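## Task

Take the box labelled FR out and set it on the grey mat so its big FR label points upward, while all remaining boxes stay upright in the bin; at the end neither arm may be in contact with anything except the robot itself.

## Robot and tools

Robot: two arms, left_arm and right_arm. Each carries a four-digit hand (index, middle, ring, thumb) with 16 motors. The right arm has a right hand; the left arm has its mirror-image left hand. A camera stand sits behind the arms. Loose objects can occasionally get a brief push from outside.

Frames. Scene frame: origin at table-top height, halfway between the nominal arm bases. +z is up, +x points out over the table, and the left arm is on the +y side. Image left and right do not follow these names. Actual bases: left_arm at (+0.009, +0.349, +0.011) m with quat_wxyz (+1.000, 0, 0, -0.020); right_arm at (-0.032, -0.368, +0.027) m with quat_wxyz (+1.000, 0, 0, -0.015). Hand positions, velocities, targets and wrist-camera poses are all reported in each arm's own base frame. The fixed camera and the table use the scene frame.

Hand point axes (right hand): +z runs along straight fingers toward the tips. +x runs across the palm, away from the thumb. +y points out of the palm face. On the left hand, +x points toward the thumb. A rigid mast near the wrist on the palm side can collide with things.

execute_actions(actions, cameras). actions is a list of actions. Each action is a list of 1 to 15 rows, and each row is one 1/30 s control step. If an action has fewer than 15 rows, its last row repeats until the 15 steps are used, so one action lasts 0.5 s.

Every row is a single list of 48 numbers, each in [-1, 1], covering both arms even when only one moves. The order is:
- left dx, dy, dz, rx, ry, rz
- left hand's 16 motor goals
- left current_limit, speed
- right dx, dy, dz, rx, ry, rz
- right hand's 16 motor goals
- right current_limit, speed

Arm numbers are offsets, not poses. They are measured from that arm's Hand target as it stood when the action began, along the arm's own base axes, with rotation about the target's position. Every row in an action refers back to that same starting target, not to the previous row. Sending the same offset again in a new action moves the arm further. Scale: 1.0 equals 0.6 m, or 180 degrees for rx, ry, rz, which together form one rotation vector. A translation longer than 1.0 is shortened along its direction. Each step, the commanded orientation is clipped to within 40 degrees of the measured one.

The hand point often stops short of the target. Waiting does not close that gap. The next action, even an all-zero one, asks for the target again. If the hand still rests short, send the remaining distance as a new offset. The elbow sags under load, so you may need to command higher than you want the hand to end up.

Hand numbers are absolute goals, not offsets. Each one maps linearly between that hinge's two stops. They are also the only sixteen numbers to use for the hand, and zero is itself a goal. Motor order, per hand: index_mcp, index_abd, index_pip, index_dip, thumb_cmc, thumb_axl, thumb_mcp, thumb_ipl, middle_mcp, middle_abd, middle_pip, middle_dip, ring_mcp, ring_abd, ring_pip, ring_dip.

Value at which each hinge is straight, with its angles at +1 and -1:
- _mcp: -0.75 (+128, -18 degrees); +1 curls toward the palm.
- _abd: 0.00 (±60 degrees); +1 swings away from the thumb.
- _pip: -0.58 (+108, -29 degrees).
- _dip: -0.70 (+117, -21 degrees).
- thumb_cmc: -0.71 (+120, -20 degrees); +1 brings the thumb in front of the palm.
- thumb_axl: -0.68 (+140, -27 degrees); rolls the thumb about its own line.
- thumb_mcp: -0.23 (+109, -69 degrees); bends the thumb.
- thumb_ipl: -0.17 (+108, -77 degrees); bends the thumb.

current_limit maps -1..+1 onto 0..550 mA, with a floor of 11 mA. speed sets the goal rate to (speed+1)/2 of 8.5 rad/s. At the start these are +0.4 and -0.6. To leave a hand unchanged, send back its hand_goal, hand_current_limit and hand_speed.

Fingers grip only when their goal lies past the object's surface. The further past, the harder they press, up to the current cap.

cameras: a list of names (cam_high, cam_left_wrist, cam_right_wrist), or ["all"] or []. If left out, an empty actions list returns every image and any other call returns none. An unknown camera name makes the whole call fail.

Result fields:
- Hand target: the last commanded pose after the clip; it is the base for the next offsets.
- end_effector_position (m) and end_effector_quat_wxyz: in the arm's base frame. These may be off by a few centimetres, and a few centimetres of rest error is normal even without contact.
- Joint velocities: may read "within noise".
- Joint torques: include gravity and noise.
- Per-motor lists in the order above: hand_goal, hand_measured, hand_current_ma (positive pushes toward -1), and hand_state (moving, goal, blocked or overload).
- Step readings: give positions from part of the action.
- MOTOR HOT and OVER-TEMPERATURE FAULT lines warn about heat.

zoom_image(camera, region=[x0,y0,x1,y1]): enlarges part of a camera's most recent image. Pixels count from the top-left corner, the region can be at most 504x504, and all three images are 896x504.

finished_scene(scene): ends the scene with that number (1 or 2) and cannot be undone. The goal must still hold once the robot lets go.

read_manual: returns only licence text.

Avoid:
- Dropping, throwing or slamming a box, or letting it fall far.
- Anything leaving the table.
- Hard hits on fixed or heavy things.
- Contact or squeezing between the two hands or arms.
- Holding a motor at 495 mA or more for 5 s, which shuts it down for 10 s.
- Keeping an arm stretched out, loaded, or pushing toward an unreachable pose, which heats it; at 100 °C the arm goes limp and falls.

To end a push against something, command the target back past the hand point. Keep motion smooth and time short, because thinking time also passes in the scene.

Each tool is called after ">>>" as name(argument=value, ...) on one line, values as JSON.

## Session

>>> execute_actions(actions=[])

Scene clock: 0.00 s.
left_arm: end_effector_position=(+0.6145, -0.2342, +0.1640) hand_goal=(-0.754, +0.000, -0.576, -0.696, -0.714, -0.678, -0.226, -0.168, -0.754, +0.000, -0.576, -0.696, -0.754, +0.000, -0.576, -0.696) hand_measured=(-0.754, +0.000, -0.576, -0.696, -0.714, -0.678, -0.226, -0.168, -0.754, +0.000, -0.576, -0.696, -0.754, +0.000, -0.576, -0.696) hand_current_ma=(+0, +0, +0, +0, +0, +0, +0, +0, +0, +0, +0, +0, +0, +0, +0, +0) hand_state=(goal, goal, goal, goal, goal, goal, goal, goal, goal, goal, goal, goal, goal, goal, goal, goal) hand_current_limit=0.40 hand_speed=-0.60 end_effector_quat_wxyz=(+0.025, +0.671, +0.741, -0.006) | right_arm: end_effector_position=(+0.5161, -0.1495, +0.2605) hand_goal=(-0.754, +0.000, -0.576, -0.696, -0.714, -0.678, -0.226, -0.168, -0.754, +0.000, -0.576, -0.696, -0.754, +0.000, -0.576, -0.696) hand_measured=(-0.754, +0.000, -0.576, -0.696, -0.714, -0.678, -0.226, -0.168, -0.754, +0.000, -0.576, -0.696, -0.754, +0.000, -0.576, -0.696) hand_current_ma=(+0, +0, +0, +0, +0, +0, +0, +0, +0, +0, +0, +0, +0, +0, +0, +0) hand_state=(goal, goal, goal, goal, goal, goal, goal, goal, goal, goal, goal, goal, goal, goal, goal, goal) hand_current_limit=0.40 hand_speed=-0.60 end_effector_quat_wxyz=(+0.496, +0.190, +0.843, -0.090)
Joint positions: left_arm=[-0.454 1.893 1.741 -1.375 0.025 -0.555] | right_arm=[-0.454 1.216 0.814 -0.114 -0.046 -1.555]
Joint velocities: within noise
Joint torques (N m): no reading
Heat: left arm: hottest elbow 23 °C; right arm: hottest elbow 22 °C.
Hand target: left_arm +0.6207, -0.2372, +0.1742; +0.036, +0.671, +0.741, -0.003 | right_arm +0.5229, -0.1528, +0.2833; +0.514, +0.187, +0.832, -0.094
camera_calibration:
cam_left_wrist: T_world_to_cam=[[-0.542509, -0.839739, 0.022849, 0.0963079], [-0.568081, 0.386772, 0.726424, 0.266248], [-0.618844, 0.381112, -0.686867, 0.70295], [0, 0, 0, 1]] pos_world=[0.638515, -0.290006, 0.287223]
cam_right_wrist: T_world_to_cam=[[0.567416, 0.420763, 0.707812, -0.387603], [-0.642857, -0.310797, 0.7001, 0.0476109], [0.514562, -0.85227, 0.0941389, -0.295977], [0, 0, 0, 1]] pos_world=[0.402837, -0.0743662, 0.268881]

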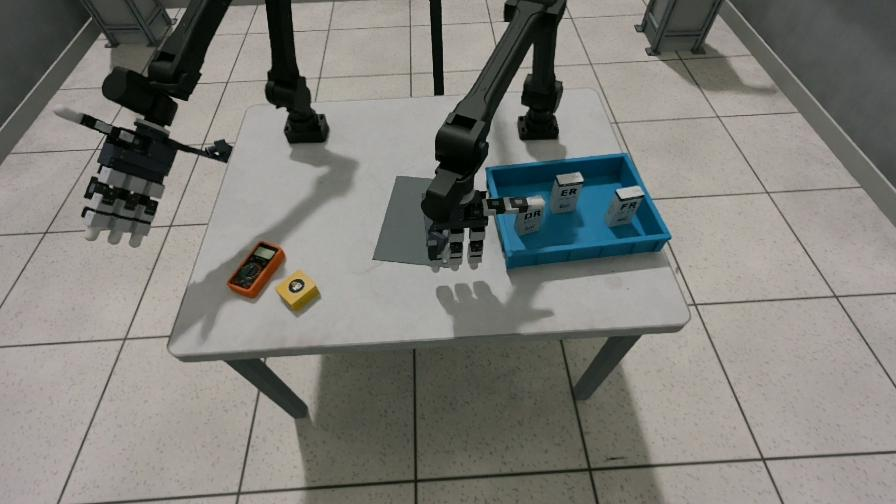

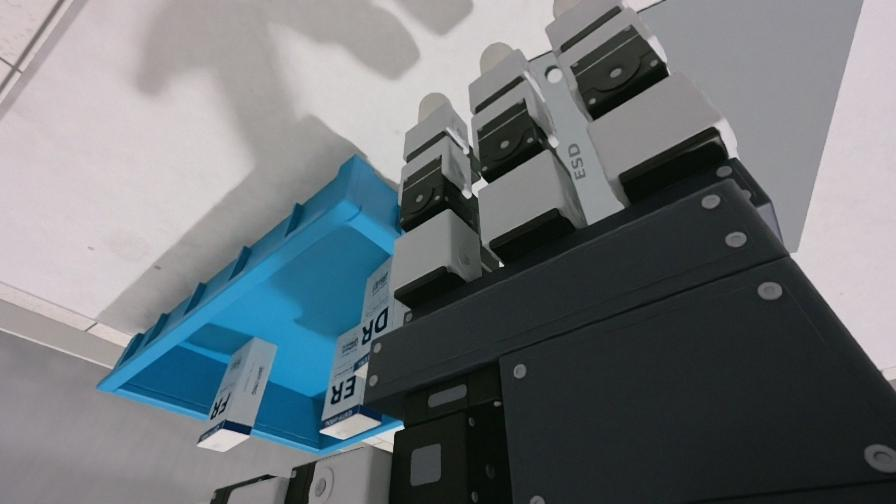

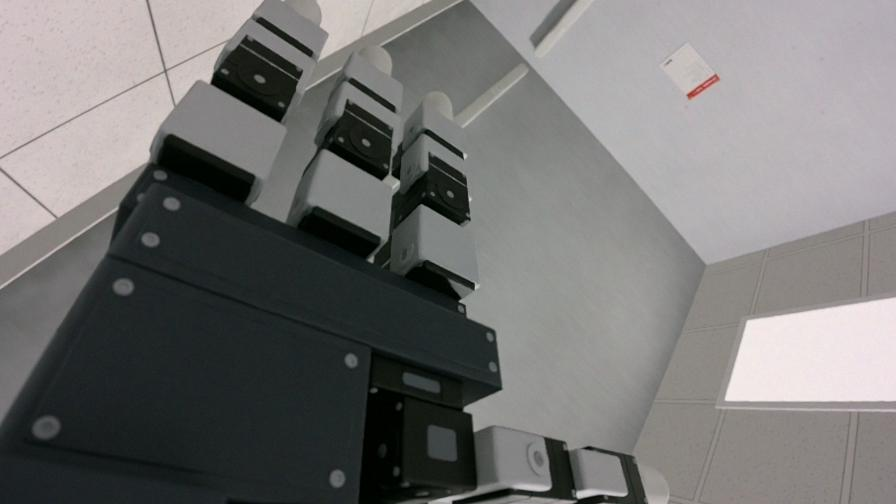

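>>> zoom_image(camera="cam_high", region=[480, 140, 680, 280])

>>> zoom_image(camera="cam_high", region=[590, 160, 670, 240])

>>> zoom_image(camera="cam_high", region=[500, 160, 600, 250])

>>> zoom_image(camera="cam_high", region=[260, 90, 580, 280])

Scaled by 2.520.

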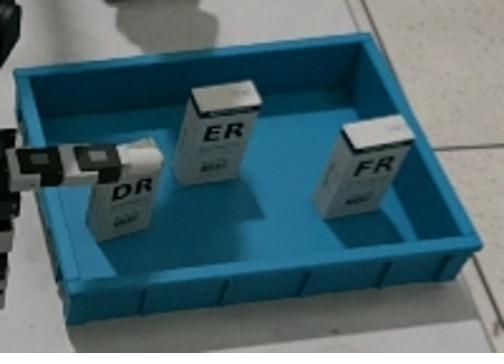

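Scaled by 6.300.

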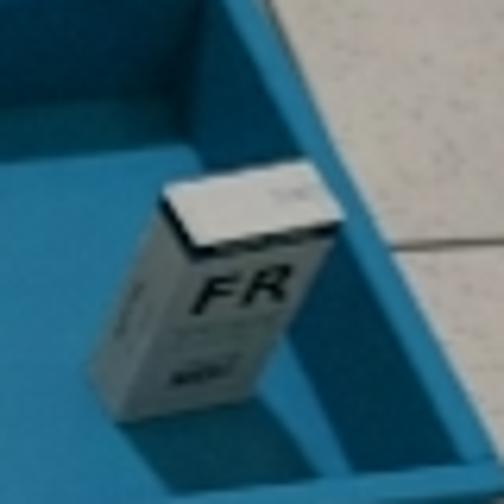

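Scaled by 5.040.

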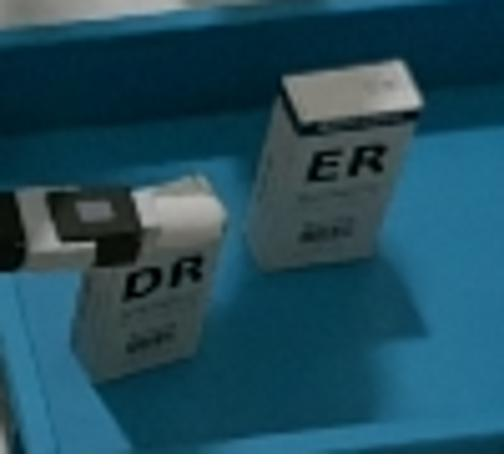

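Scaled by 1.575.

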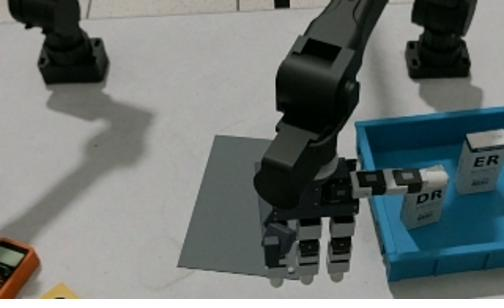

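>>> execute_actions(actions=[[[0,0,0.2167,0,0,0,-0.754,0,-0.576,-0.696,-0.714,-0.678,-0.226,-0.168,-0.754,0,-0.576,-0.696,-0.754,0,-0.576,-0.696,0.4,-0.7,0,0,0,0,0,0,-0.754,0,-0.576,-0.696,-0.714,-0.678,-0.226,-0.168,-0.754,0,-0.576,-0.696,-0.754,0,-0.576,-0.696,0.4,-0.6]],[[-0.05,0.08,0,-0.03,0.0255,0.062,-0.754,0,-0.576,-0.696,-0.5,-0.678,-0.226,-0.168,-0.754,0,-0.576,-0.696,-0.8,0.1,-0.576,-0.696,0.4,-0.7,0,0,0,0,0,0,-0.754,0,-0.576,-0.696,-0.714,-0.678,-0.226,-0.168,-0.754,0,-0.576,-0.696,-0.754,0,-0.576,-0.696,0.4,-0.6]],[[-0.065,0.12,0,-0.0465,0.0399,0.0964,-0.7,0.05,-0.3,-0.6,0,-0.678,-0.1,-0.168,-0.754,0.05,-0.3,-0.6,-0.96,0.1,-0.576,-0.696,0.4,-0.7,0,0,0,0,0,0,-0.754,0,-0.576,-0.696,-0.714,-0.678,-0.226,-0.168,-0.754,0,-0.576,-0.696,-0.754,0,-0.576,-0.696,0.4,-0.6]],[[-0.07,0.13,0,-0.0465,0.0399,0.0964,-0.6,0.14,0,-0.5,0.4,-0.678,0.05,-0.168,-0.7,0.1,0,-0.5,-0.96,0.1,-0.576,-0.696,0.4,-0.7,0,0,0,0,0,0,-0.754,0,-0.576,-0.696,-0.714,-0.678,-0.226,-0.168,-0.754,0,-0.576,-0.696,-0.754,0,-0.576,-0.696,0.4,-0.6]],[[-0.07,0.13,0,-0.0465,0.0399,0.0964,-0.555,0.14,0.1533,-0.449,0.539,-0.678,0.1124,-0.168,-0.7,0.1,0.1825,-0.333,-0.96,0.1,-0.576,-0.696,0.4,-0.7,0,0,0,0,0,0,-0.754,0,-0.576,-0.696,-0.714,-0.678,-0.226,-0.168,-0.754,0,-0.576,-0.696,-0.754,0,-0.576,-0.696,0.4,-0.6]],[[-0.07,0.13,0,-0.0465,0.0399,0.0964,-0.555,0.14,0.1533,-0.449,0.539,-0.678,0.1124,-0.168,-0.7,0.1,0.1825,-0.333,-0.96,0.1,-0.576,-0.696,0.4,-0.7,0,0,0,0,0,0,-0.754,0,-0.576,-0.696,-0.714,-0.678,-0.226,-0.168,-0.754,0,-0.576,-0.696,-0.754,0,-0.576,-0.696,0.4,-0.6]],[[-0.036,0.062,-0.06,-0.0167,0.0144,0.0344,-0.555,0.14,0.1533,-0.449,0.539,-0.678,0.1124,-0.168,-0.7,0.1,0.1825,-0.333,-0.96,0.1,-0.576,-0.696,0.4,-0.7,0,0,0,0,0,0,-0.754,0,-0.576,-0.696,-0.714,-0.678,-0.226,-0.168,-0.754,0,-0.576,-0.696,-0.754,0,-0.576,-0.696,0.4,-0.6]]], cameras=["cam_high"])

>>> zoom_image(camera="cam_high", region=[480, 80, 700, 280])

Scene clock: 63.57 s.
left_arm: end_effector_position=(+0.4060, +0.1556, +0.2740) hand_goal=(-0.556, +0.140, +0.154, -0.450, +0.538, -0.678, +0.112, -0.168, -0.700, +0.100, +0.182, -0.334, -0.960, +0.100, -0.576, -0.696) hand_measured=(-0.554, +0.136, +0.150, -0.452, +0.536, -0.678, +0.114, -0.168, -0.696, +0.096, +0.180, -0.336, -0.952, +0.098, -0.576, -0.696) hand_current_ma=(+9, -11, -10, -8, -8, +2, +4, +1, +13, -11, -7, -8, +32, -8, +0, +0) hand_state=(goal, goal, goal, goal, goal, goal, goal, goal, goal, goal, goal, goal, goal, goal, goal, goal) hand_current_limit=0.40 hand_speed=-0.70 end_effector_quat_wxyz=(+0.108, -0.110, +0.922, -0.354) | right_arm: end_effector_position=(+0.5161, -0.1495, +0.2605) hand_goal=(-0.754, +0.000, -0.576, -0.696, -0.714, -0.678, -0.226, -0.168, -0.754, +0.000, -0.576, -0.696, -0.754, +0.000, -0.576, -0.696) hand_measured=(-0.754, +0.000, -0.576, -0.696, -0.714, -0.678, -0.226, -0.168, -0.754, +0.000, -0.576, -0.696, -0.754, +0.000, -0.576, -0.696) hand_current_ma=(+3, +2, -2, +0, -1, +3, +1, +1, +3, +3, -2, +0, +3, +3, -2, +0) hand_state=(goal, goal, goal, goal, goal, goal, goal, goal, goal, goal, goal, goal, goal, goal, goal, goal) hand_current_limit=0.40 hand_speed=-0.60 end_effector_quat_wxyz=(+0.496, +0.190, +0.843, -0.090)
Joint positions: left_arm=[0.494 1.511 1.568 -1.701 0.755 -1.286] | right_arm=[-0.454 1.216 0.814 -0.114 -0.046 -1.555]
Joint torques (N m): left_arm=[0.26 -12.75 6.01 -0.23 0.8 0.09] | right_arm=[0.38 -8.12 11.75 2.13 0.01 0.16]
Heat: left arm: hottest elbow 27 °C; right arm: hottest elbow 31 °C.
Hand target: left_arm +0.4040, +0.1539, +0.2682; +0.035, -0.083, +0.913, -0.397 | right_arm +0.5229, -0.1528, +0.2833; +0.514, +0.187, +0.832, -0.094
Off the commanded pose: left_arm 0.006 m, 10 deg | right_arm 0.024 m, 3 deg.
joint sent to its limit (left arm) — joint 4 (wrist pitch), lower limit. The joint targets are off in orientation, not in position.
Step readings (end_effector_position of left_arm | right_arm):
0: (+0.6145, -0.2342, +0.1640) | (+0.5161, -0.1495, +0.2605)
1: (+0.6141, -0.2341, +0.1640) | (+0.5161, -0.1495, +0.2605)
2: (+0.6119, -0.2330, +0.1671) | (+0.5161, -0.1495, +0.2605)
4: (+0.6054, -0.2298, +0.1777) | (+0.5161, -0.1495, +0.2605)
8: (+0.6073, -0.2307, +0.2311) | (+0.5161, -0.1495, +0.2605)
15: (+0.6117, -0.2329, +0.3024) | (+0.5161, -0.1495, +0.2605)
16: (+0.6112, -0.2333, +0.3040) | (+0.5161, -0.1495, +0.2605)
17: (+0.6091, -0.2335, +0.3037) | (+0.5161, -0.1495, +0.2605)
19: (+0.6050, -0.2323, +0.3002) | (+0.5161, -0.1495, +0.2605)
23: (+0.5995, -0.2183, +0.2949) | (+0.5161, -0.1495, +0.2605)
30: (+0.5992, -0.1947, +0.2996) | (+0.5161, -0.1495, +0.2605)
31: (+0.5984, -0.1939, +0.3000) | (+0.5161, -0.1495, +0.2605)
32: (+0.5943, -0.1925, +0.2982) | (+0.5161, -0.1495, +0.2605)
34: (+0.5824, -0.1889, +0.2935) | (+0.5161, -0.1495, +0.2605)
38: (+0.5678, -0.1569, +0.2940) | (+0.5161, -0.1495, +0.2605)
45: (+0.5617, -0.1145, +0.3073) | (+0.5161, -0.1495, +0.2605)
46: (+0.5602, -0.1147, +0.3074) | (+0.5161, -0.1495, +0.2605)
47: (+0.5559, -0.1151, +0.3054) | (+0.5161, -0.1495, +0.2605)
49: (+0.5438, -0.1144, +0.2998) | (+0.5161, -0.1495, +0.2605)
53: (+0.5287, -0.0782, +0.2964) | (+0.5161, -0.1495, +0.2605)
60: (+0.5196, -0.0328, +0.3044) | (+0.5161, -0.1495, +0.2605)
61: (+0.5183, -0.0336, +0.3048) | (+0.5161, -0.1495, +0.2605)
62: (+0.5149, -0.0353, +0.3039) | (+0.5161, -0.1495, +0.2605)
64: (+0.5049, -0.0356, +0.3009) | (+0.5161, -0.1495, +0.2605)
68: (+0.4886, +0.0051, +0.2993) | (+0.5161, -0.1495, +0.2605)
75: (+0.4759, +0.0477, +0.3035) | (+0.5161, -0.1495, +0.2605)
76: (+0.4753, +0.0465, +0.3035) | (+0.5161, -0.1495, +0.2605)
77: (+0.4733, +0.0445, +0.3034) | (+0.5161, -0.1495, +0.2605)
79: (+0.4665, +0.0456, +0.3020) | (+0.5161, -0.1495, +0.2605)
83: (+0.4478, +0.0894, +0.3008) | (+0.5161, -0.1495, +0.2605)
90: (+0.4322, +0.1273, +0.3015) | (+0.5161, -0.1495, +0.2605)
91: (+0.4320, +0.1264, +0.3011) | (+0.5161, -0.1495, +0.2605)
92: (+0.4312, +0.1248, +0.2996) | (+0.5161, -0.1495, +0.2605)
94: (+0.4271, +0.1232, +0.2938) | (+0.5161, -0.1495, +0.2605)
98: (+0.4130, +0.1394, +0.2781) | (+0.5161, -0.1495, +0.2605)
105: (+0.4060, +0.1556, +0.2740) | (+0.5161, -0.1495, +0.2605)
Images, in order (width x height): cam_high 896x504.

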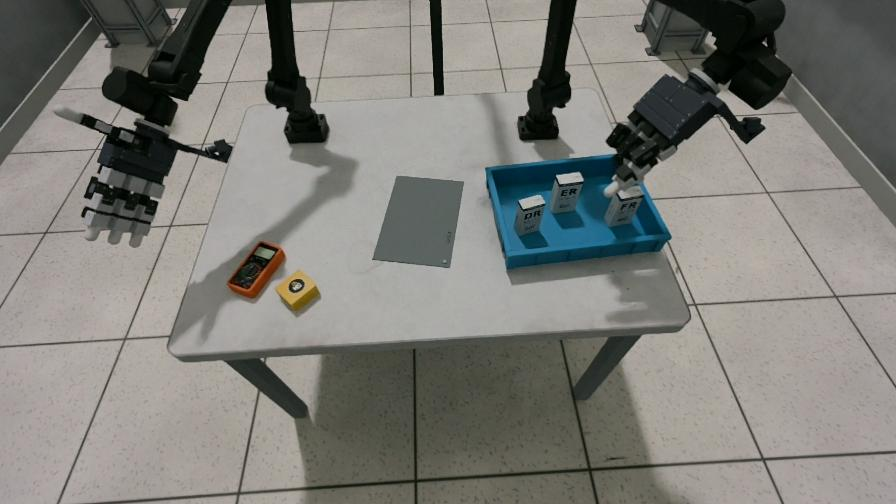

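Scaled by 2.291.

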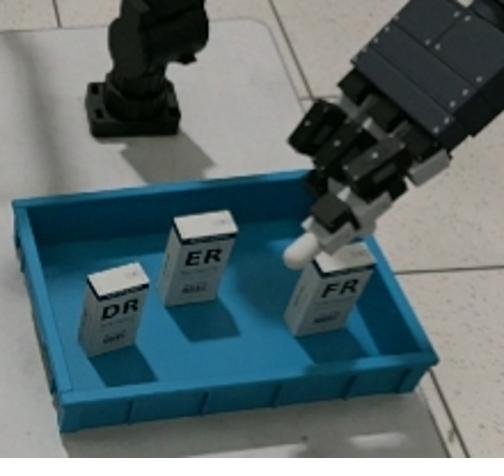

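>>> execute_actions(actions=[[[0.0,0.0,-0.07,-0.014,-0.0025,0,-0.555,0.14,0.1533,-0.449,0.539,-0.678,0.1124,-0.168,-0.7,0.1,0.1825,-0.333,-0.96,0.1,-0.576,-0.696,0.4,-0.6,0,0,0,0,0,0,-0.754,0,-0.576,-0.696,-0.714,-0.678,-0.226,-0.168,-0.754,0,-0.576,-0.696,-0.754,0,-0.576,-0.696,0.4,-0.6]],[[0.0,0.0,-0.07,-0.0137,-0.0025,0,-0.555,0.14,0.1533,-0.449,0.539,-0.678,0.1124,-0.168,-0.7,0.1,0.1825,-0.333,-0.96,0.1,-0.576,-0.696,0.4,-0.6,0,0,0,0,0,0,-0.754,0,-0.576,-0.696,-0.714,-0.678,-0.226,-0.168,-0.754,0,-0.576,-0.696,-0.754,0,-0.576,-0.696,0.4,-0.6]]], cameras=["cam_high"])

Scene clock: 91.30 s.
left_arm: end_effector_position=(+0.4076, +0.1511, +0.1856) hand_goal=(-0.556, +0.140, +0.154, -0.450, +0.538, -0.678, +0.112, -0.168, -0.700, +0.100, +0.182, -0.334, -0.960, +0.100, -0.576, -0.696) hand_measured=(-0.554, +0.136, +0.150, -0.452, +0.536, -0.678, +0.114, -0.168, -0.696, +0.096, +0.180, -0.336, -0.952, +0.098, -0.576, -0.696) hand_current_ma=(+9, -9, -10, -8, -5, +2, +4, +1, +13, -9, -7, -8, +33, -7, +0, +0) hand_state=(goal, goal, goal, goal, goal, goal, goal, goal, goal, goal, goal, goal, goal, goal, goal, goal) hand_current_limit=0.40 hand_speed=-0.60 end_effector_quat_wxyz=(+0.059, -0.089, +0.902, -0.418) | right_arm: end_effector_position=(+0.5161, -0.1495, +0.2605) hand_goal=(-0.754, +0.000, -0.576, -0.696, -0.714, -0.678, -0.226, -0.168, -0.754, +0.000, -0.576, -0.696, -0.754, +0.000, -0.576, -0.696) hand_measured=(-0.754, +0.000, -0.576, -0.696, -0.714, -0.678, -0.226, -0.168, -0.754, +0.000, -0.576, -0.696, -0.754, +0.000, -0.576, -0.696) hand_current_ma=(+3, +2, -2, +0, -1, +3, +1, +1, +3, +3, -2, +0, +3, +3, -2, +0) hand_state=(goal, goal, goal, goal, goal, goal, goal, goal, goal, goal, goal, goal, goal, goal, goal, goal) hand_current_limit=0.40 hand_speed=-0.60 end_effector_quat_wxyz=(+0.496, +0.190, +0.843, -0.090)
Joint positions: left_arm=[0.516 1.641 1.456 -1.701 0.827 -1.111] | right_arm=[-0.454 1.216 0.814 -0.114 -0.046 -1.555]
Joint torques (N m): left_arm=[1.85 -15.38 5.93 -0.68 1.03 0.17] | right_arm=[0.38 -8.06 11.75 2.13 0.02 0.16]
Heat: left arm: hottest elbow 26 °C; right arm: hottest elbow 32 °C.
Hand target: left_arm +0.4040, +0.1540, +0.1842; +0.039, -0.081, +0.895, -0.437 | right_arm +0.5229, -0.1528, +0.2833; +0.514, +0.187, +0.832, -0.094
Off the commanded pose: left_arm 0.005 m, 3 deg | right_arm 0.024 m, 3 deg.
joint sent to its limit (left arm) — joint 4 (wrist pitch), lower limit. The joint targets are off in orientation, not in position.
Step readings (end_effector_position of left_arm | right_arm):
0: (+0.4060, +0.1556, +0.2740) | (+0.5161, -0.1495, +0.2605)
1: (+0.4060, +0.1555, +0.2739) | (+0.5161, -0.1495, +0.2605)
2: (+0.4063, +0.1539, +0.2725) | (+0.5161, -0.1495, +0.2605)
4: (+0.4059, +0.1500, +0.2670) | (+0.5161, -0.1495, +0.2605)
8: (+0.4048, +0.1476, +0.2459) | (+0.5161, -0.1495, +0.2605)
15: (+0.4077, +0.1495, +0.2276) | (+0.5161, -0.1495, +0.2605)
16: (+0.4079, +0.1498, +0.2277) | (+0.5161, -0.1495, +0.2605)
17: (+0.4083, +0.1493, +0.2272) | (+0.5161, -0.1495, +0.2605)
19: (+0.4078, +0.1483, +0.2234) | (+0.5161, -0.1495, +0.2605)
23: (+0.4059, +0.1483, +0.2045) | (+0.5161, -0.1495, +0.2605)
30: (+0.4069, +0.1508, +0.1857) | (+0.5161, -0.1495, +0.2605)
Images, in order (width x height): cam_high 896x504.

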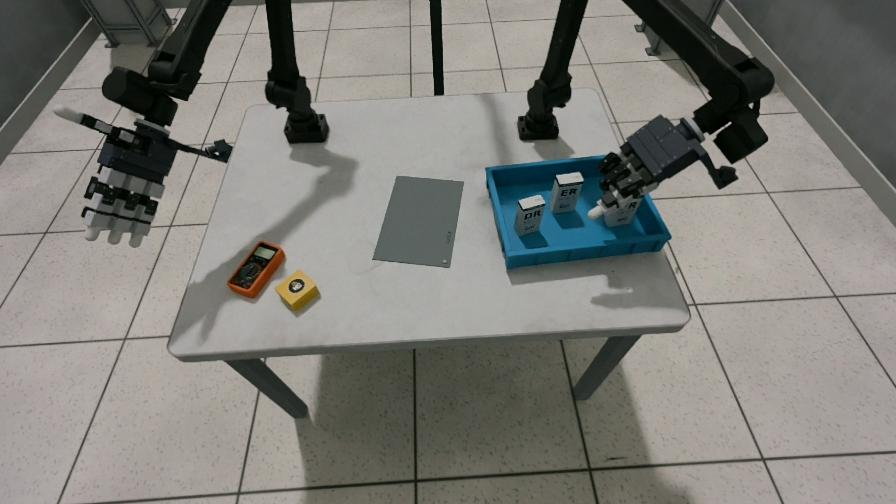

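>>> zoom_image(camera="cam_high", region=[540, 130, 700, 260])

Scaled by 3.150.

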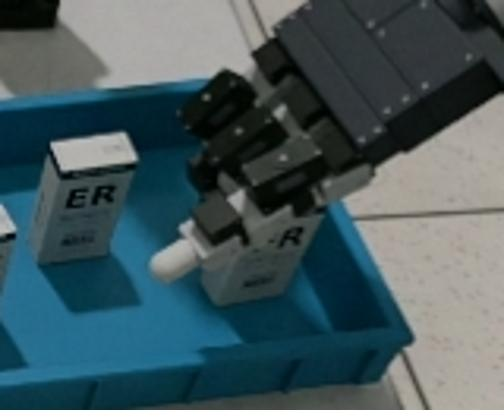

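>>> execute_actions(actions=[[[-0.005,0.004,-0.06,0,0,0,-0.555,0.14,0.1533,-0.449,0.539,-0.678,0.1124,-0.168,-0.7,0.1,0.1825,-0.333,-0.96,0.1,-0.576,-0.696,0.4,-0.6,0,0,0,0,0,0,-0.754,0,-0.576,-0.696,-0.714,-0.678,-0.226,-0.168,-0.754,0,-0.576,-0.696,-0.754,0,-0.576,-0.696,0.4,-0.6]]], cameras=["cam_high"])

>>> zoom_image(camera="cam_high", region=[560, 140, 680, 260])

Scene clock: 99.63 s.
left_arm: end_effector_position=(+0.4053, +0.1533, +0.1514) hand_goal=(-0.556, +0.140, +0.154, -0.450, +0.538, -0.678, +0.112, -0.168, -0.700, +0.100, +0.182, -0.334, -0.960, +0.100, -0.576, -0.696) hand_measured=(-0.554, +0.136, +0.150, -0.452, +0.536, -0.678, +0.114, -0.168, -0.696, +0.096, +0.180, -0.336, -0.952, +0.098, -0.576, -0.696) hand_current_ma=(+9, -9, -10, -8, -5, +2, +4, +1, +13, -9, -7, -8, +33, -7, +0, +0) hand_state=(goal, goal, goal, goal, goal, goal, goal, goal, goal, goal, goal, goal, goal, goal, goal, goal) hand_current_limit=0.40 hand_speed=-0.60 end_effector_quat_wxyz=(+0.042, -0.076, +0.897, -0.433) | right_arm: end_effector_position=(+0.5161, -0.1495, +0.2605) hand_goal=(-0.754, +0.000, -0.576, -0.696, -0.714, -0.678, -0.226, -0.168, -0.754, +0.000, -0.576, -0.696, -0.754, +0.000, -0.576, -0.696) hand_measured=(-0.754, +0.000, -0.576, -0.696, -0.714, -0.678, -0.226, -0.168, -0.754, +0.000, -0.576, -0.696, -0.754, +0.000, -0.576, -0.696) hand_current_ma=(+3, +2, -2, +0, -1, +3, +1, +1, +3, +3, -2, +0, +3, +3, -2, +0) hand_state=(goal, goal, goal, goal, goal, goal, goal, goal, goal, goal, goal, goal, goal, goal, goal, goal) hand_current_limit=0.40 hand_speed=-0.60 end_effector_quat_wxyz=(+0.496, +0.190, +0.843, -0.090)
Joint positions: left_arm=[0.527 1.699 1.425 -1.701 0.829 -1.034] | right_arm=[-0.454 1.216 0.814 -0.114 -0.046 -1.555]
Joint torques (N m): left_arm=[1.9 -15.74 5.85 -0.87 0.91 0.08] | right_arm=[0.38 -8.06 11.74 2.13 0.01 0.16]
Heat: left arm: hottest elbow 26 °C; right arm: hottest elbow 32 °C.
Hand target: left_arm +0.4010, +0.1563, +0.1482; +0.039, -0.081, +0.895, -0.437 | right_arm +0.5229, -0.1528, +0.2833; +0.514, +0.187, +0.832, -0.094
Off the commanded pose: left_arm 0.006 m, 1 deg | right_arm 0.024 m, 3 deg.
joint sent to its limit (left arm) — joint 4 (wrist pitch), lower limit. The joint targets still meet the commanded pose.
Step readings (end_effector_position of left_arm | right_arm):
0: (+0.4077, +0.1511, +0.1856) | (+0.5161, -0.1495, +0.2605)
1: (+0.4078, +0.1511, +0.1856) | (+0.5161, -0.1495, +0.2605)
2: (+0.4078, +0.1512, +0.1849) | (+0.5161, -0.1495, +0.2605)
4: (+0.4071, +0.1513, +0.1814) | (+0.5161, -0.1495, +0.2605)
8: (+0.4050, +0.1516, +0.1665) | (+0.5161, -0.1495, +0.2605)
15: (+0.4049, +0.1526, +0.1515) | (+0.5161, -0.1495, +0.2605)
Images, in order (width x height): cam_high 896x504.

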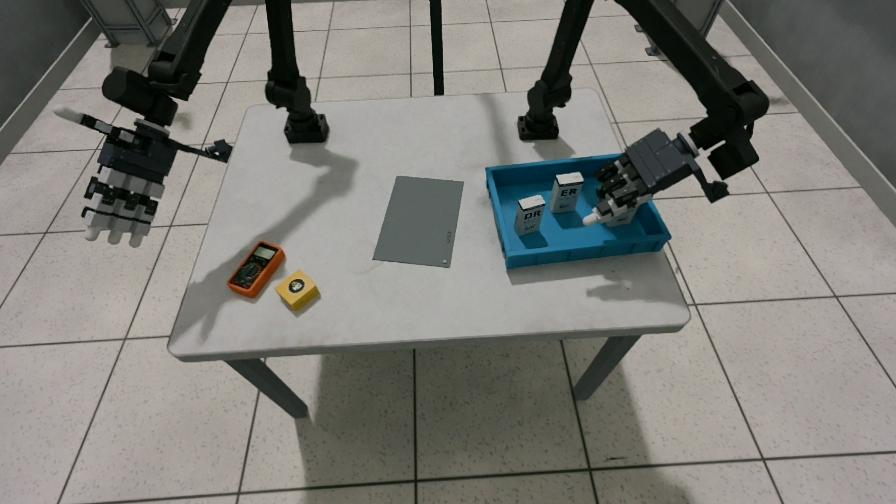

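Scaled by 4.200.

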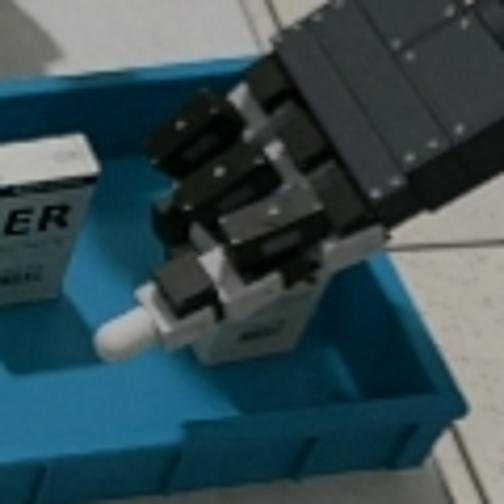

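>>> execute_actions(actions=[[[-0.0015,0.0,-0.0725,0,0,0,-0.555,0.14,0.1533,-0.449,0.539,-0.678,0.1124,-0.168,-0.7,0.1,0.1825,-0.333,-0.96,0.1,-0.576,-0.696,0.4,-0.6,0,0,0,0,0,0,-0.754,0,-0.576,-0.696,-0.714,-0.678,-0.226,-0.168,-0.754,0,-0.576,-0.696,-0.754,0,-0.576,-0.696,0.4,-0.6]]], cameras=["cam_high","cam_left_wrist"])

>>> zoom_image(camera="cam_high", region=[560, 140, 680, 260])

Scene clock: 105.43 s.
left_arm: end_effector_position=(+0.4016, +0.1511, +0.1103) hand_goal=(-0.556, +0.140, +0.154, -0.450, +0.538, -0.678, +0.112, -0.168, -0.700, +0.100, +0.182, -0.334, -0.960, +0.100, -0.576, -0.696) hand_measured=(-0.554, +0.136, +0.150, -0.452, +0.536, -0.678, +0.114, -0.168, -0.696, +0.096, +0.180, -0.336, -0.952, +0.098, -0.576, -0.696) hand_current_ma=(+9, -8, -10, -8, -4, +2, +4, +1, +13, -8, -7, -8, +33, -7, +0, +0) hand_state=(goal, goal, goal, goal, goal, goal, goal, goal, goal, goal, goal, goal, goal, goal, goal, goal) hand_current_limit=0.40 hand_speed=-0.60 end_effector_quat_wxyz=(+0.035, -0.078, +0.896, -0.437) | right_arm: end_effector_position=(+0.5161, -0.1495, +0.2605) hand_goal=(-0.754, +0.000, -0.576, -0.696, -0.714, -0.678, -0.226, -0.168, -0.754, +0.000, -0.576, -0.696, -0.754, +0.000, -0.576, -0.696) hand_measured=(-0.754, +0.000, -0.576, -0.696, -0.714, -0.678, -0.226, -0.168, -0.754, +0.000, -0.576, -0.696, -0.754, +0.000, -0.576, -0.696) hand_current_ma=(+3, +2, -2, +0, -1, +3, +1, +1, +3, +3, -2, +0, +3, +3, -2, +0) hand_state=(goal, goal, goal, goal, goal, goal, goal, goal, goal, goal, goal, goal, goal, goal, goal, goal) hand_current_limit=0.40 hand_speed=-0.60 end_effector_quat_wxyz=(+0.496, +0.190, +0.843, -0.090)
Joint positions: left_arm=[0.527 1.733 1.353 -1.613 0.829 -1.031] | right_arm=[-0.454 1.216 0.814 -0.114 -0.046 -1.555]
Joint torques (N m): left_arm=[2.02 -15.33 5.39 -0.05 0.88 0.11] | right_arm=[0.38 -8.06 11.75 2.13 0.01 0.16]
Heat: left arm: hottest elbow 26 °C; right arm: hottest elbow 32 °C.
Hand target: left_arm +0.4002, +0.1564, +0.1048; +0.039, -0.081, +0.895, -0.437 | right_arm +0.5229, -0.1528, +0.2833; +0.514, +0.187, +0.832, -0.094
Off the commanded pose: left_arm 0.008 m, 1 deg | right_arm 0.024 m, 3 deg.
Step readings (end_effector_position of left_arm | right_arm):
0: (+0.4053, +0.1533, +0.1514) | (+0.5161, -0.1495, +0.2605)
1: (+0.4051, +0.1532, +0.1512) | (+0.5161, -0.1495, +0.2605)
2: (+0.4049, +0.1531, +0.1494) | (+0.5161, -0.1495, +0.2605)
4: (+0.4042, +0.1526, +0.1418) | (+0.5161, -0.1495, +0.2605)
8: (+0.4000, +0.1501, +0.1219) | (+0.5161, -0.1495, +0.2605)
15: (+0.4013, +0.1509, +0.1105) | (+0.5161, -0.1495, +0.2605)
camera_calibration:
cam_left_wrist: T_world_to_cam=[[0.838261, -0.242064, 0.488594, -0.390635], [-0.446415, 0.209861, 0.869869, -0.00257993], [-0.313101, -0.947293, 0.0678575, 0.382227], [0, 0, 0, 1]] pos_world=[0.445978, 0.268063, 0.167169]
Images, in order (width x height): cam_high 896x504, cam_left_wrist 896x504.

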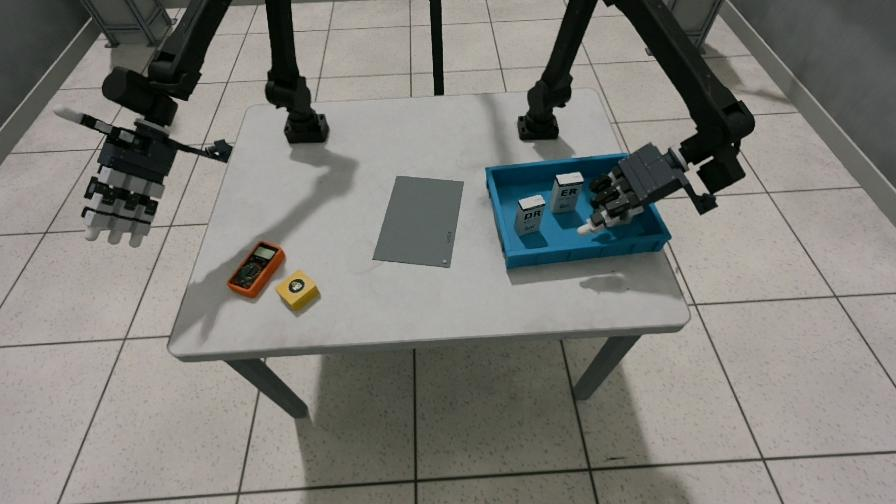

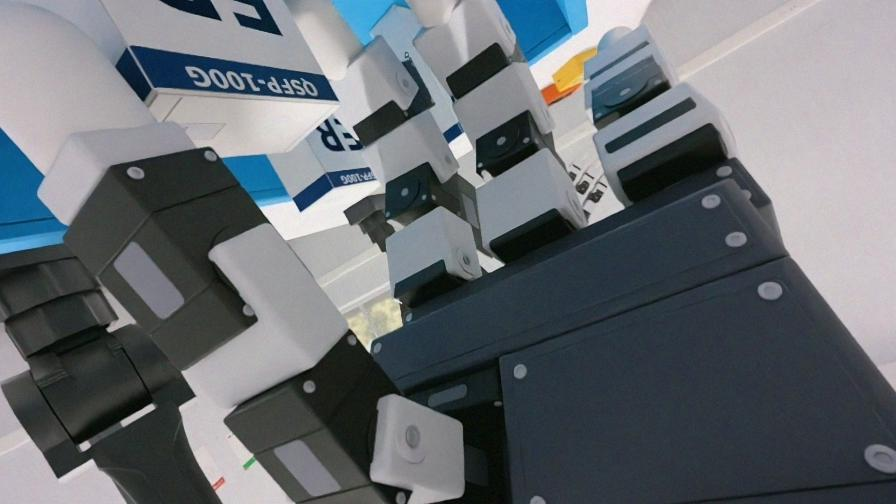

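Scaled by 4.200.

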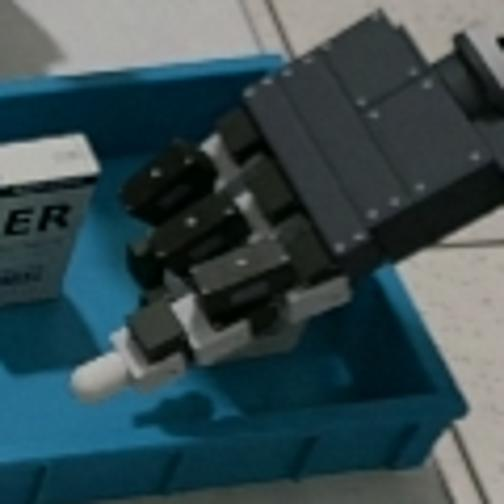

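>>> zoom_image(camera="cam_left_wrist", region=[0, 0, 450, 250])

Scaled by 1.120.

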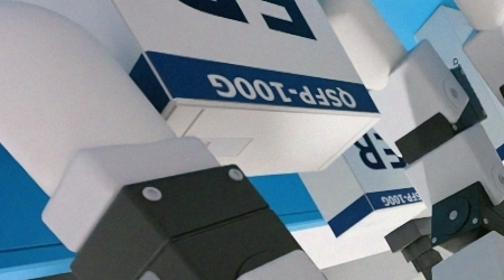

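>>> execute_actions(actions=[[[0,0,-0.003,0,0,0,-0.52,0.14,0.1533,-0.449,0.539,-0.678,0.175,-0.168,-0.7,0.1,0.1825,-0.333,-0.96,0.1,-0.576,-0.696,0.4,-0.88,0,0,0,0,0,0,-0.754,0,-0.576,-0.696,-0.714,-0.678,-0.226,-0.168,-0.754,0,-0.576,-0.696,-0.754,0,-0.576,-0.696,0.4,-0.6]],[[0,0,0,0,0,0,-0.48,0.14,0.1533,-0.449,0.539,-0.678,0.22,-0.168,-0.7,0.1,0.1825,-0.333,-0.96,0.1,-0.576,-0.696,0.4,-0.88,0,0,0,0,0,0,-0.754,0,-0.576,-0.696,-0.714,-0.678,-0.226,-0.168,-0.754,0,-0.576,-0.696,-0.754,0,-0.576,-0.696,0.4,-0.6]]], cameras=["cam_left_wrist"])

Scene clock: 114.43 s.
left_arm: end_effector_position=(+0.4023, +0.1523, +0.1100) hand_goal=(-0.480, +0.140, +0.154, -0.450, +0.538, -0.678, +0.220, -0.168, -0.700, +0.100, +0.182, -0.334, -0.960, +0.100, -0.576, -0.696) hand_measured=(-0.500, +0.136, +0.144, -0.452, +0.536, -0.678, +0.186, -0.174, -0.696, +0.096, +0.180, -0.336, -0.952, +0.098, -0.576, -0.696) hand_current_ma=(-84, -8, -33, -9, -4, +2, -174, -23, +13, -8, -7, -8, +33, -7, +0, +0) hand_state=(blocked, goal, goal, goal, goal, goal, blocked, goal, goal, goal, goal, goal, goal, goal, goal, goal) hand_current_limit=0.40 hand_speed=-0.88 end_effector_quat_wxyz=(+0.038, -0.078, +0.896, -0.436) | right_arm: end_effector_position=(+0.5161, -0.1495, +0.2605) hand_goal=(-0.754, +0.000, -0.576, -0.696, -0.714, -0.678, -0.226, -0.168, -0.754, +0.000, -0.576, -0.696, -0.754, +0.000, -0.576, -0.696) hand_measured=(-0.754, +0.000, -0.576, -0.696, -0.714, -0.678, -0.226, -0.168, -0.754, +0.000, -0.576, -0.696, -0.754, +0.000, -0.576, -0.696) hand_current_ma=(+3, +2, -2, +0, -1, +3, +1, +1, +3, +3, -2, +0, +3, +3, -2, +0) hand_state=(goal, goal, goal, goal, goal, goal, goal, goal, goal, goal, goal, goal, goal, goal, goal, goal) hand_current_limit=0.40 hand_speed=-0.60 end_effector_quat_wxyz=(+0.496, +0.190, +0.843, -0.090)
Joint positions: left_arm=[0.528 1.733 1.353 -1.608 0.829 -1.031] | right_arm=[-0.454 1.216 0.814 -0.114 -0.046 -1.555]
Joint torques (N m): left_arm=[1.9 -15.15 5.19 -0.1 0.88 0.11] | right_arm=[0.44 -8.12 11.74 2.13 0.02 0.16]
Heat: left arm: hottest elbow 26 °C; right arm: hottest elbow 33 °C.
Hand target: left_arm +0.4001, +0.1564, +0.1030; +0.039, -0.081, +0.895, -0.437 | right_arm +0.5229, -0.1528, +0.2833; +0.514, +0.187, +0.832, -0.094
Off the commanded pose: left_arm 0.008 m, 0 deg | right_arm 0.024 m, 3 deg.
Step readings (end_effector_position of left_arm | right_arm):
0: (+0.4016, +0.1511, +0.1103) | (+0.5161, -0.1495, +0.2605)
1: (+0.4016, +0.1511, +0.1103) | (+0.5161, -0.1495, +0.2605)
2: (+0.4016, +0.1511, +0.1103) | (+0.5161, -0.1495, +0.2605)
4: (+0.4019, +0.1513, +0.1102) | (+0.5161, -0.1495, +0.2605)
8: (+0.4022, +0.1520, +0.1100) | (+0.5161, -0.1495, +0.2605)
15: (+0.4023, +0.1523, +0.1100) | (+0.5161, -0.1495, +0.2605)
16: (+0.4023, +0.1523, +0.1100) | (+0.5161, -0.1495, +0.2605)
17: (+0.4023, +0.1523, +0.1100) | (+0.5161, -0.1495, +0.2605)
19: (+0.4023, +0.1523, +0.1100) | (+0.5161, -0.1495, +0.2605)
23: (+0.4023, +0.1523, +0.1100) | (+0.5161, -0.1495, +0.2605)
30: (+0.4023, +0.1523, +0.1100) | (+0.5161, -0.1495, +0.2605)
camera_calibration:
cam_left_wrist: T_world_to_cam=[[0.836652, -0.241917, 0.491416, -0.390465], [-0.4502, 0.207301, 0.868531, -0.000166819], [-0.311983, -0.947894, 0.0645283, 0.383577], [0, 0, 0, 1]] pos_world=[0.446278, 0.269165, 0.167274]
Images, in order (width x height): cam_left_wrist 896x504.

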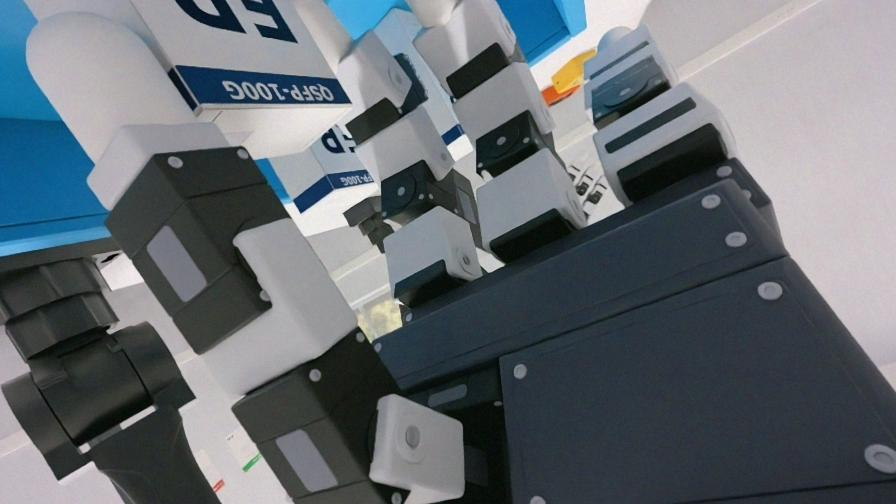

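>>> execute_actions(actions=[[[0,0,0,0,0,0,-0.45,0.14,0.1533,-0.449,0.539,-0.678,0.25,-0.168,-0.7,0.1,0.1825,-0.333,-0.96,0.1,-0.576,-0.696,0.5,-0.85,0,0,0,0,0,0,-0.754,0,-0.576,-0.696,-0.714,-0.678,-0.226,-0.168,-0.754,0,-0.576,-0.696,-0.754,0,-0.576,-0.696,0.4,-0.6]],[[0,0,0,0,0,0,-0.42,0.14,0.1533,-0.449,0.539,-0.678,0.28,-0.168,-0.7,0.1,0.1825,-0.333,-0.96,0.1,-0.576,-0.696,0.5,-0.8,0,0,0,0,0,0,-0.754,0,-0.576,-0.696,-0.714,-0.678,-0.226,-0.168,-0.754,0,-0.576,-0.696,-0.754,0,-0.576,-0.696,0.4,-0.6]]], cameras=[])

>>> execute_actions(actions=[[[0,0,0.04,0,0,0,-0.42,0.14,0.1533,-0.449,0.539,-0.678,0.28,-0.168,-0.7,0.1,0.1825,-0.333,-0.96,0.1,-0.576,-0.696,0.5,-0.8,0,0,0,0,0,0,-0.754,0,-0.576,-0.696,-0.714,-0.678,-0.226,-0.168,-0.754,0,-0.576,-0.696,-0.754,0,-0.576,-0.696,0.4,-0.6]]], cameras=["cam_high"])

>>> zoom_image(camera="cam_high", region=[540, 140, 680, 280])

Scene clock: 123.73 s.
left_arm: end_effector_position=(+0.4024, +0.1522, +0.1100) hand_goal=(-0.420, +0.140, +0.154, -0.450, +0.538, -0.678, +0.280, -0.168, -0.700, +0.100, +0.182, -0.334, -0.960, +0.100, -0.576, -0.696) hand_measured=(-0.496, +0.136, +0.132, -0.456, +0.538, -0.678, +0.208, -0.182, -0.696, +0.096, +0.180, -0.336, -0.952, +0.098, -0.576, -0.696) hand_current_ma=(-354, -8, -82, -21, -3, +2, -408, -75, +13, -8, -7, -8, +33, -7, +0, +0) hand_state=(blocked, goal, blocked, goal, goal, goal, blocked, goal, goal, goal, goal, goal, goal, goal, goal, goal) hand_current_limit=0.50 hand_speed=-0.80 end_effector_quat_wxyz=(+0.038, -0.078, +0.896, -0.436) | right_arm: end_effector_position=(+0.5161, -0.1495, +0.2605) hand_goal=(-0.754, +0.000, -0.576, -0.696, -0.714, -0.678, -0.226, -0.168, -0.754, +0.000, -0.576, -0.696, -0.754, +0.000, -0.576, -0.696) hand_measured=(-0.754, +0.000, -0.576, -0.696, -0.714, -0.678, -0.226, -0.168, -0.754, +0.000, -0.576, -0.696, -0.754, +0.000, -0.576, -0.696) hand_current_ma=(+3, +2, -2, +0, -1, +3, +1, +1, +3, +3, -2, +0, +3, +3, -2, +0) hand_state=(goal, goal, goal, goal, goal, goal, goal, goal, goal, goal, goal, goal, goal, goal, goal, goal) hand_current_limit=0.40 hand_speed=-0.60 end_effector_quat_wxyz=(+0.496, +0.190, +0.843, -0.090)
Joint positions: left_arm=[0.528 1.733 1.353 -1.608 0.83 -1.031] | right_arm=[-0.454 1.216 0.814 -0.114 -0.046 -1.555]
Joint torques (N m): left_arm=[1.9 -15.15 5.2 -0.1 0.86 0.11] | right_arm=[0.38 -8.06 11.75 2.13 0.02 0.16]
Heat: left arm: hottest elbow 26 °C; right arm: hottest elbow 33 °C.
Hand target: left_arm +0.4002, +0.1563, +0.1030; +0.039, -0.081, +0.895, -0.437 | right_arm +0.5229, -0.1528, +0.2833; +0.514, +0.187, +0.832, -0.094
Off the commanded pose: left_arm 0.009 m, 0 deg | right_arm 0.024 m, 3 deg.
Step readings (end_effector_position of left_arm | right_arm):
0: (+0.4023, +0.1523, +0.1100) | (+0.5161, -0.1495, +0.2605)
1: (+0.4023, +0.1523, +0.1100) | (+0.5161, -0.1495, +0.2605)
2: (+0.4023, +0.1523, +0.1100) | (+0.5161, -0.1495, +0.2605)
4: (+0.4023, +0.1523, +0.1100) | (+0.5161, -0.1495, +0.2605)
8: (+0.4023, +0.1523, +0.1100) | (+0.5161, -0.1495, +0.2605)
15: (+0.4023, +0.1523, +0.1100) | (+0.5161, -0.1495, +0.2605)
16: (+0.4023, +0.1523, +0.1100) | (+0.5161, -0.1495, +0.2605)
17: (+0.4023, +0.1523, +0.1100) | (+0.5161, -0.1495, +0.2605)
19: (+0.4024, +0.1522, +0.1100) | (+0.5161, -0.1495, +0.2605)
23: (+0.4024, +0.1522, +0.1100) | (+0.5161, -0.1495, +0.2605)
30: (+0.4024, +0.1522, +0.1100) | (+0.5161, -0.1495, +0.2605)
No camera images: "cameras" was empty.

Scene clock: 124.43 s.
left_arm: end_effector_position=(+0.3957, +0.1482, +0.1129) hand_goal=(-0.420, +0.140, +0.154, -0.450, +0.538, -0.678, +0.280, -0.168, -0.700, +0.100, +0.182, -0.334, -0.960, +0.100, -0.576, -0.696) hand_measured=(-0.494, +0.140, +0.122, -0.464, +0.538, -0.678, +0.220, -0.182, -0.696, +0.096, +0.180, -0.336, -0.952, +0.098, -0.576, -0.696) hand_current_ma=(-337, -2, -126, -52, -2, +2, -337, -75, +13, -8, -7, -8, +33, -7, +0, +0) hand_state=(blocked, goal, blocked, goal, goal, goal, blocked, goal, goal, goal, goal, goal, goal, goal, goal, goal) hand_current_limit=0.50 hand_speed=-0.80 end_effector_quat_wxyz=(+0.025, -0.084, +0.893, -0.442) | right_arm: end_effector_position=(+0.5161, -0.1495, +0.2605) hand_goal=(-0.754, +0.000, -0.576, -0.696, -0.714, -0.678, -0.226, -0.168, -0.754, +0.000, -0.576, -0.696, -0.754, +0.000, -0.576, -0.696) hand_measured=(-0.754, +0.000, -0.576, -0.696, -0.714, -0.678, -0.226, -0.168, -0.754, +0.000, -0.576, -0.696, -0.754, +0.000, -0.576, -0.696) hand_current_ma=(+3, +2, -2, +0, -1, +3, +1, +1, +3, +3, -2, +0, +3, +3, -2, +0) hand_state=(goal, goal, goal, goal, goal, goal, goal, goal, goal, goal, goal, goal, goal, goal, goal, goal) hand_current_limit=0.40 hand_speed=-0.60 end_effector_quat_wxyz=(+0.496, +0.190, +0.843, -0.090)
Joint positions: left_arm=[0.528 1.733 1.353 -1.641 0.83 -1.03] | right_arm=[-0.454 1.216 0.814 -0.114 -0.046 -1.555]
Joint torques (N m): left_arm=[1.9 -17.14 7.71 -1.31 0.83 0.09] | right_arm=[0.38 -8.06 11.75 2.11 0.02 0.17]
Heat: left arm: hottest elbow 26 °C; right arm: hottest elbow 33 °C.
Hand target: left_arm +0.4002, +0.1563, +0.1270; +0.039, -0.081, +0.895, -0.437 | right_arm +0.5229, -0.1528, +0.2833; +0.514, +0.187, +0.832, -0.094
Off the commanded pose: left_arm 0.017 m, 2 deg | right_arm 0.024 m, 3 deg.
Step readings (end_effector_position of left_arm | right_arm):
0: (+0.4024, +0.1522, +0.1100) | (+0.5161, -0.1495, +0.2605)
1: (+0.4024, +0.1522, +0.1100) | (+0.5161, -0.1495, +0.2605)
2: (+0.4023, +0.1521, +0.1101) | (+0.5161, -0.1495, +0.2605)
4: (+0.4005, +0.1510, +0.1109) | (+0.5161, -0.1495, +0.2605)
8: (+0.3972, +0.1491, +0.1123) | (+0.5161, -0.1495, +0.2605)
15: (+0.3958, +0.1483, +0.1129) | (+0.5161, -0.1495, +0.2605)
Images, in order (width x height): cam_high 896x504.

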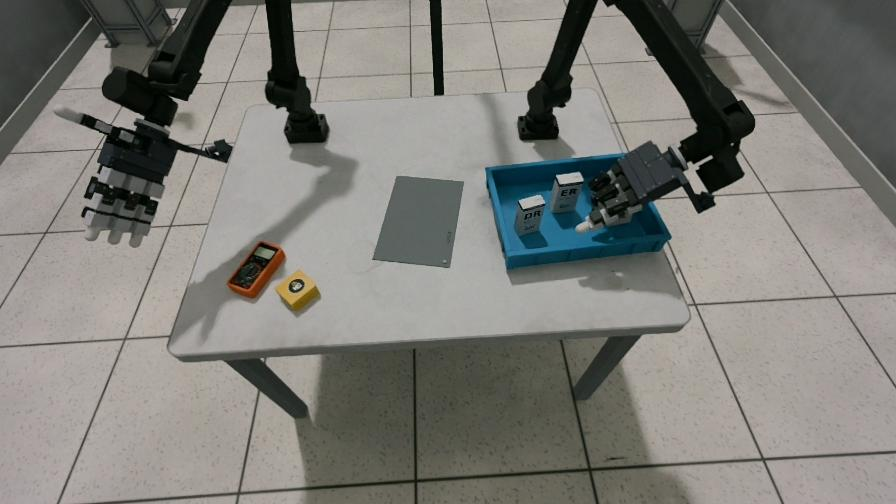

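Scaled by 3.600.

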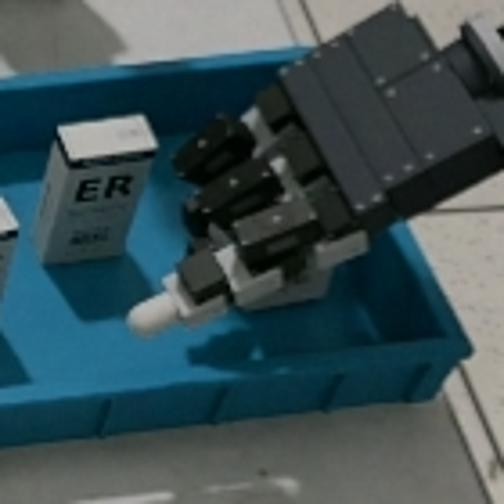

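>>> execute_actions(actions=[[[0.003,0,0.055,0.004,-0.022,0,-0.42,0.14,0.1533,-0.449,0.539,-0.678,0.28,-0.168,-0.7,0.1,0.1825,-0.333,-0.96,0.1,-0.576,-0.696,0.5,-0.8,0,0,0,0,0,0,-0.754,0,-0.576,-0.696,-0.714,-0.678,-0.226,-0.168,-0.754,0,-0.576,-0.696,-0.754,0,-0.576,-0.696,0.4,-0.6]],[[0,0,0.06,0.004,-0.022,0,-0.42,0.14,0.1533,-0.449,0.539,-0.678,0.28,-0.168,-0.7,0.1,0.1825,-0.333,-0.96,0.1,-0.576,-0.696,0.5,-0.8,0,0,0,0,0,0,-0.754,0,-0.576,-0.696,-0.714,-0.678,-0.226,-0.168,-0.754,0,-0.576,-0.696,-0.754,0,-0.576,-0.696,0.4,-0.6]]], cameras=["cam_high"])

>>> zoom_image(camera="cam_high", region=[540, 120, 680, 260])

Scene clock: 130.40 s.
left_arm: end_effector_position=(+0.3914, +0.1446, +0.1772) hand_goal=(-0.420, +0.140, +0.154, -0.450, +0.538, -0.678, +0.280, -0.168, -0.700, +0.100, +0.182, -0.334, -0.960, +0.100, -0.576, -0.696) hand_measured=(-0.492, +0.140, +0.120, -0.466, +0.538, -0.678, +0.224, -0.182, -0.696, +0.096, +0.180, -0.336, -0.952, +0.098, -0.576, -0.696) hand_current_ma=(-332, -2, -135, -58, -2, +0, -316, -75, +13, -8, -7, -8, +33, -7, +0, +0) hand_state=(blocked, goal, blocked, goal, goal, goal, blocked, goal, goal, goal, goal, goal, goal, goal, goal, goal) hand_current_limit=0.50 hand_speed=-0.80 end_effector_quat_wxyz=(+0.084, -0.058, +0.895, -0.434) | right_arm: end_effector_position=(+0.5161, -0.1495, +0.2605) hand_goal=(-0.754, +0.000, -0.576, -0.696, -0.714, -0.678, -0.226, -0.168, -0.754, +0.000, -0.576, -0.696, -0.754, +0.000, -0.576, -0.696) hand_measured=(-0.754, +0.000, -0.576, -0.696, -0.714, -0.678, -0.226, -0.168, -0.754, +0.000, -0.576, -0.696, -0.754, +0.000, -0.576, -0.696) hand_current_ma=(+3, +2, -2, +0, -1, +3, +1, +1, +3, +3, -2, +0, +3, +3, -2, +0) hand_state=(goal, goal, goal, goal, goal, goal, goal, goal, goal, goal, goal, goal, goal, goal, goal, goal) hand_current_limit=0.40 hand_speed=-0.60 end_effector_quat_wxyz=(+0.496, +0.190, +0.843, -0.090)
Joint positions: left_arm=[0.542 1.594 1.367 -1.696 0.865 -0.995] | right_arm=[-0.454 1.216 0.814 -0.114 -0.046 -1.555]
Joint torques (N m): left_arm=[1.96 -14.45 9.66 -0.99 1.14 0.11] | right_arm=[0.38 -8.12 11.74 2.13 0.02 0.16]
Heat: left arm: hottest elbow 26 °C; right arm: hottest elbow 33 °C.
Hand target: left_arm +0.4020, +0.1563, +0.1960; +0.102, -0.050, +0.896, -0.430 | right_arm +0.5229, -0.1528, +0.2833; +0.514, +0.187, +0.832, -0.094
Off the commanded pose: left_arm 0.025 m, 2 deg | right_arm 0.024 m, 3 deg.
joint sent to its limit (left arm) — joint 4 (wrist pitch), lower limit. The joint targets still meet the commanded pose.
Step readings (end_effector_position of left_arm | right_arm):
0: (+0.3957, +0.1482, +0.1129) | (+0.5161, -0.1495, +0.2605)
1: (+0.3956, +0.1482, +0.1131) | (+0.5161, -0.1495, +0.2605)
2: (+0.3956, +0.1480, +0.1140) | (+0.5161, -0.1495, +0.2605)
4: (+0.3950, +0.1471, +0.1184) | (+0.5161, -0.1495, +0.2605)
8: (+0.3938, +0.1459, +0.1336) | (+0.5161, -0.1495, +0.2605)
15: (+0.3921, +0.1451, +0.1447) | (+0.5161, -0.1495, +0.2605)
16: (+0.3921, +0.1451, +0.1447) | (+0.5161, -0.1495, +0.2605)
17: (+0.3921, +0.1447, +0.1452) | (+0.5161, -0.1495, +0.2605)
19: (+0.3915, +0.1441, +0.1489) | (+0.5161, -0.1495, +0.2605)
23: (+0.3896, +0.1432, +0.1622) | (+0.5161, -0.1495, +0.2605)
30: (+0.3914, +0.1444, +0.1771) | (+0.5161, -0.1495, +0.2605)
Images, in order (width x height): cam_high 896x504.

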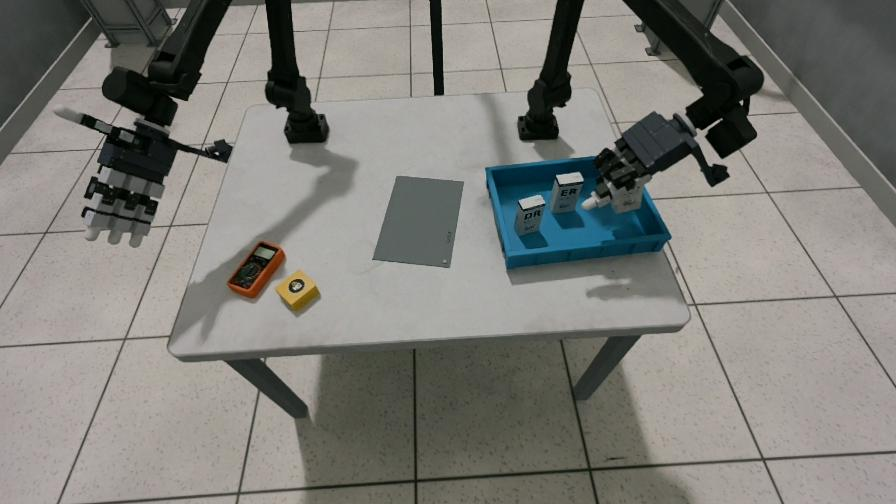

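Scaled by 3.600.

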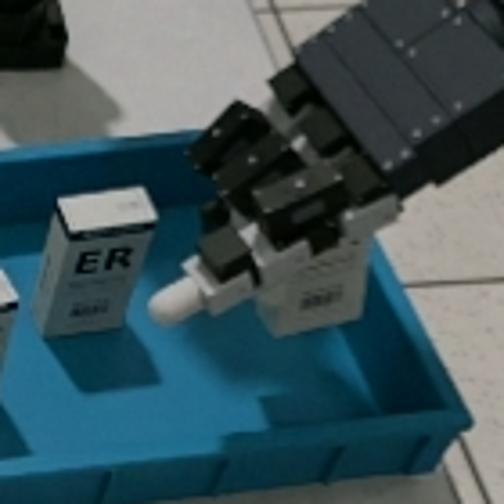

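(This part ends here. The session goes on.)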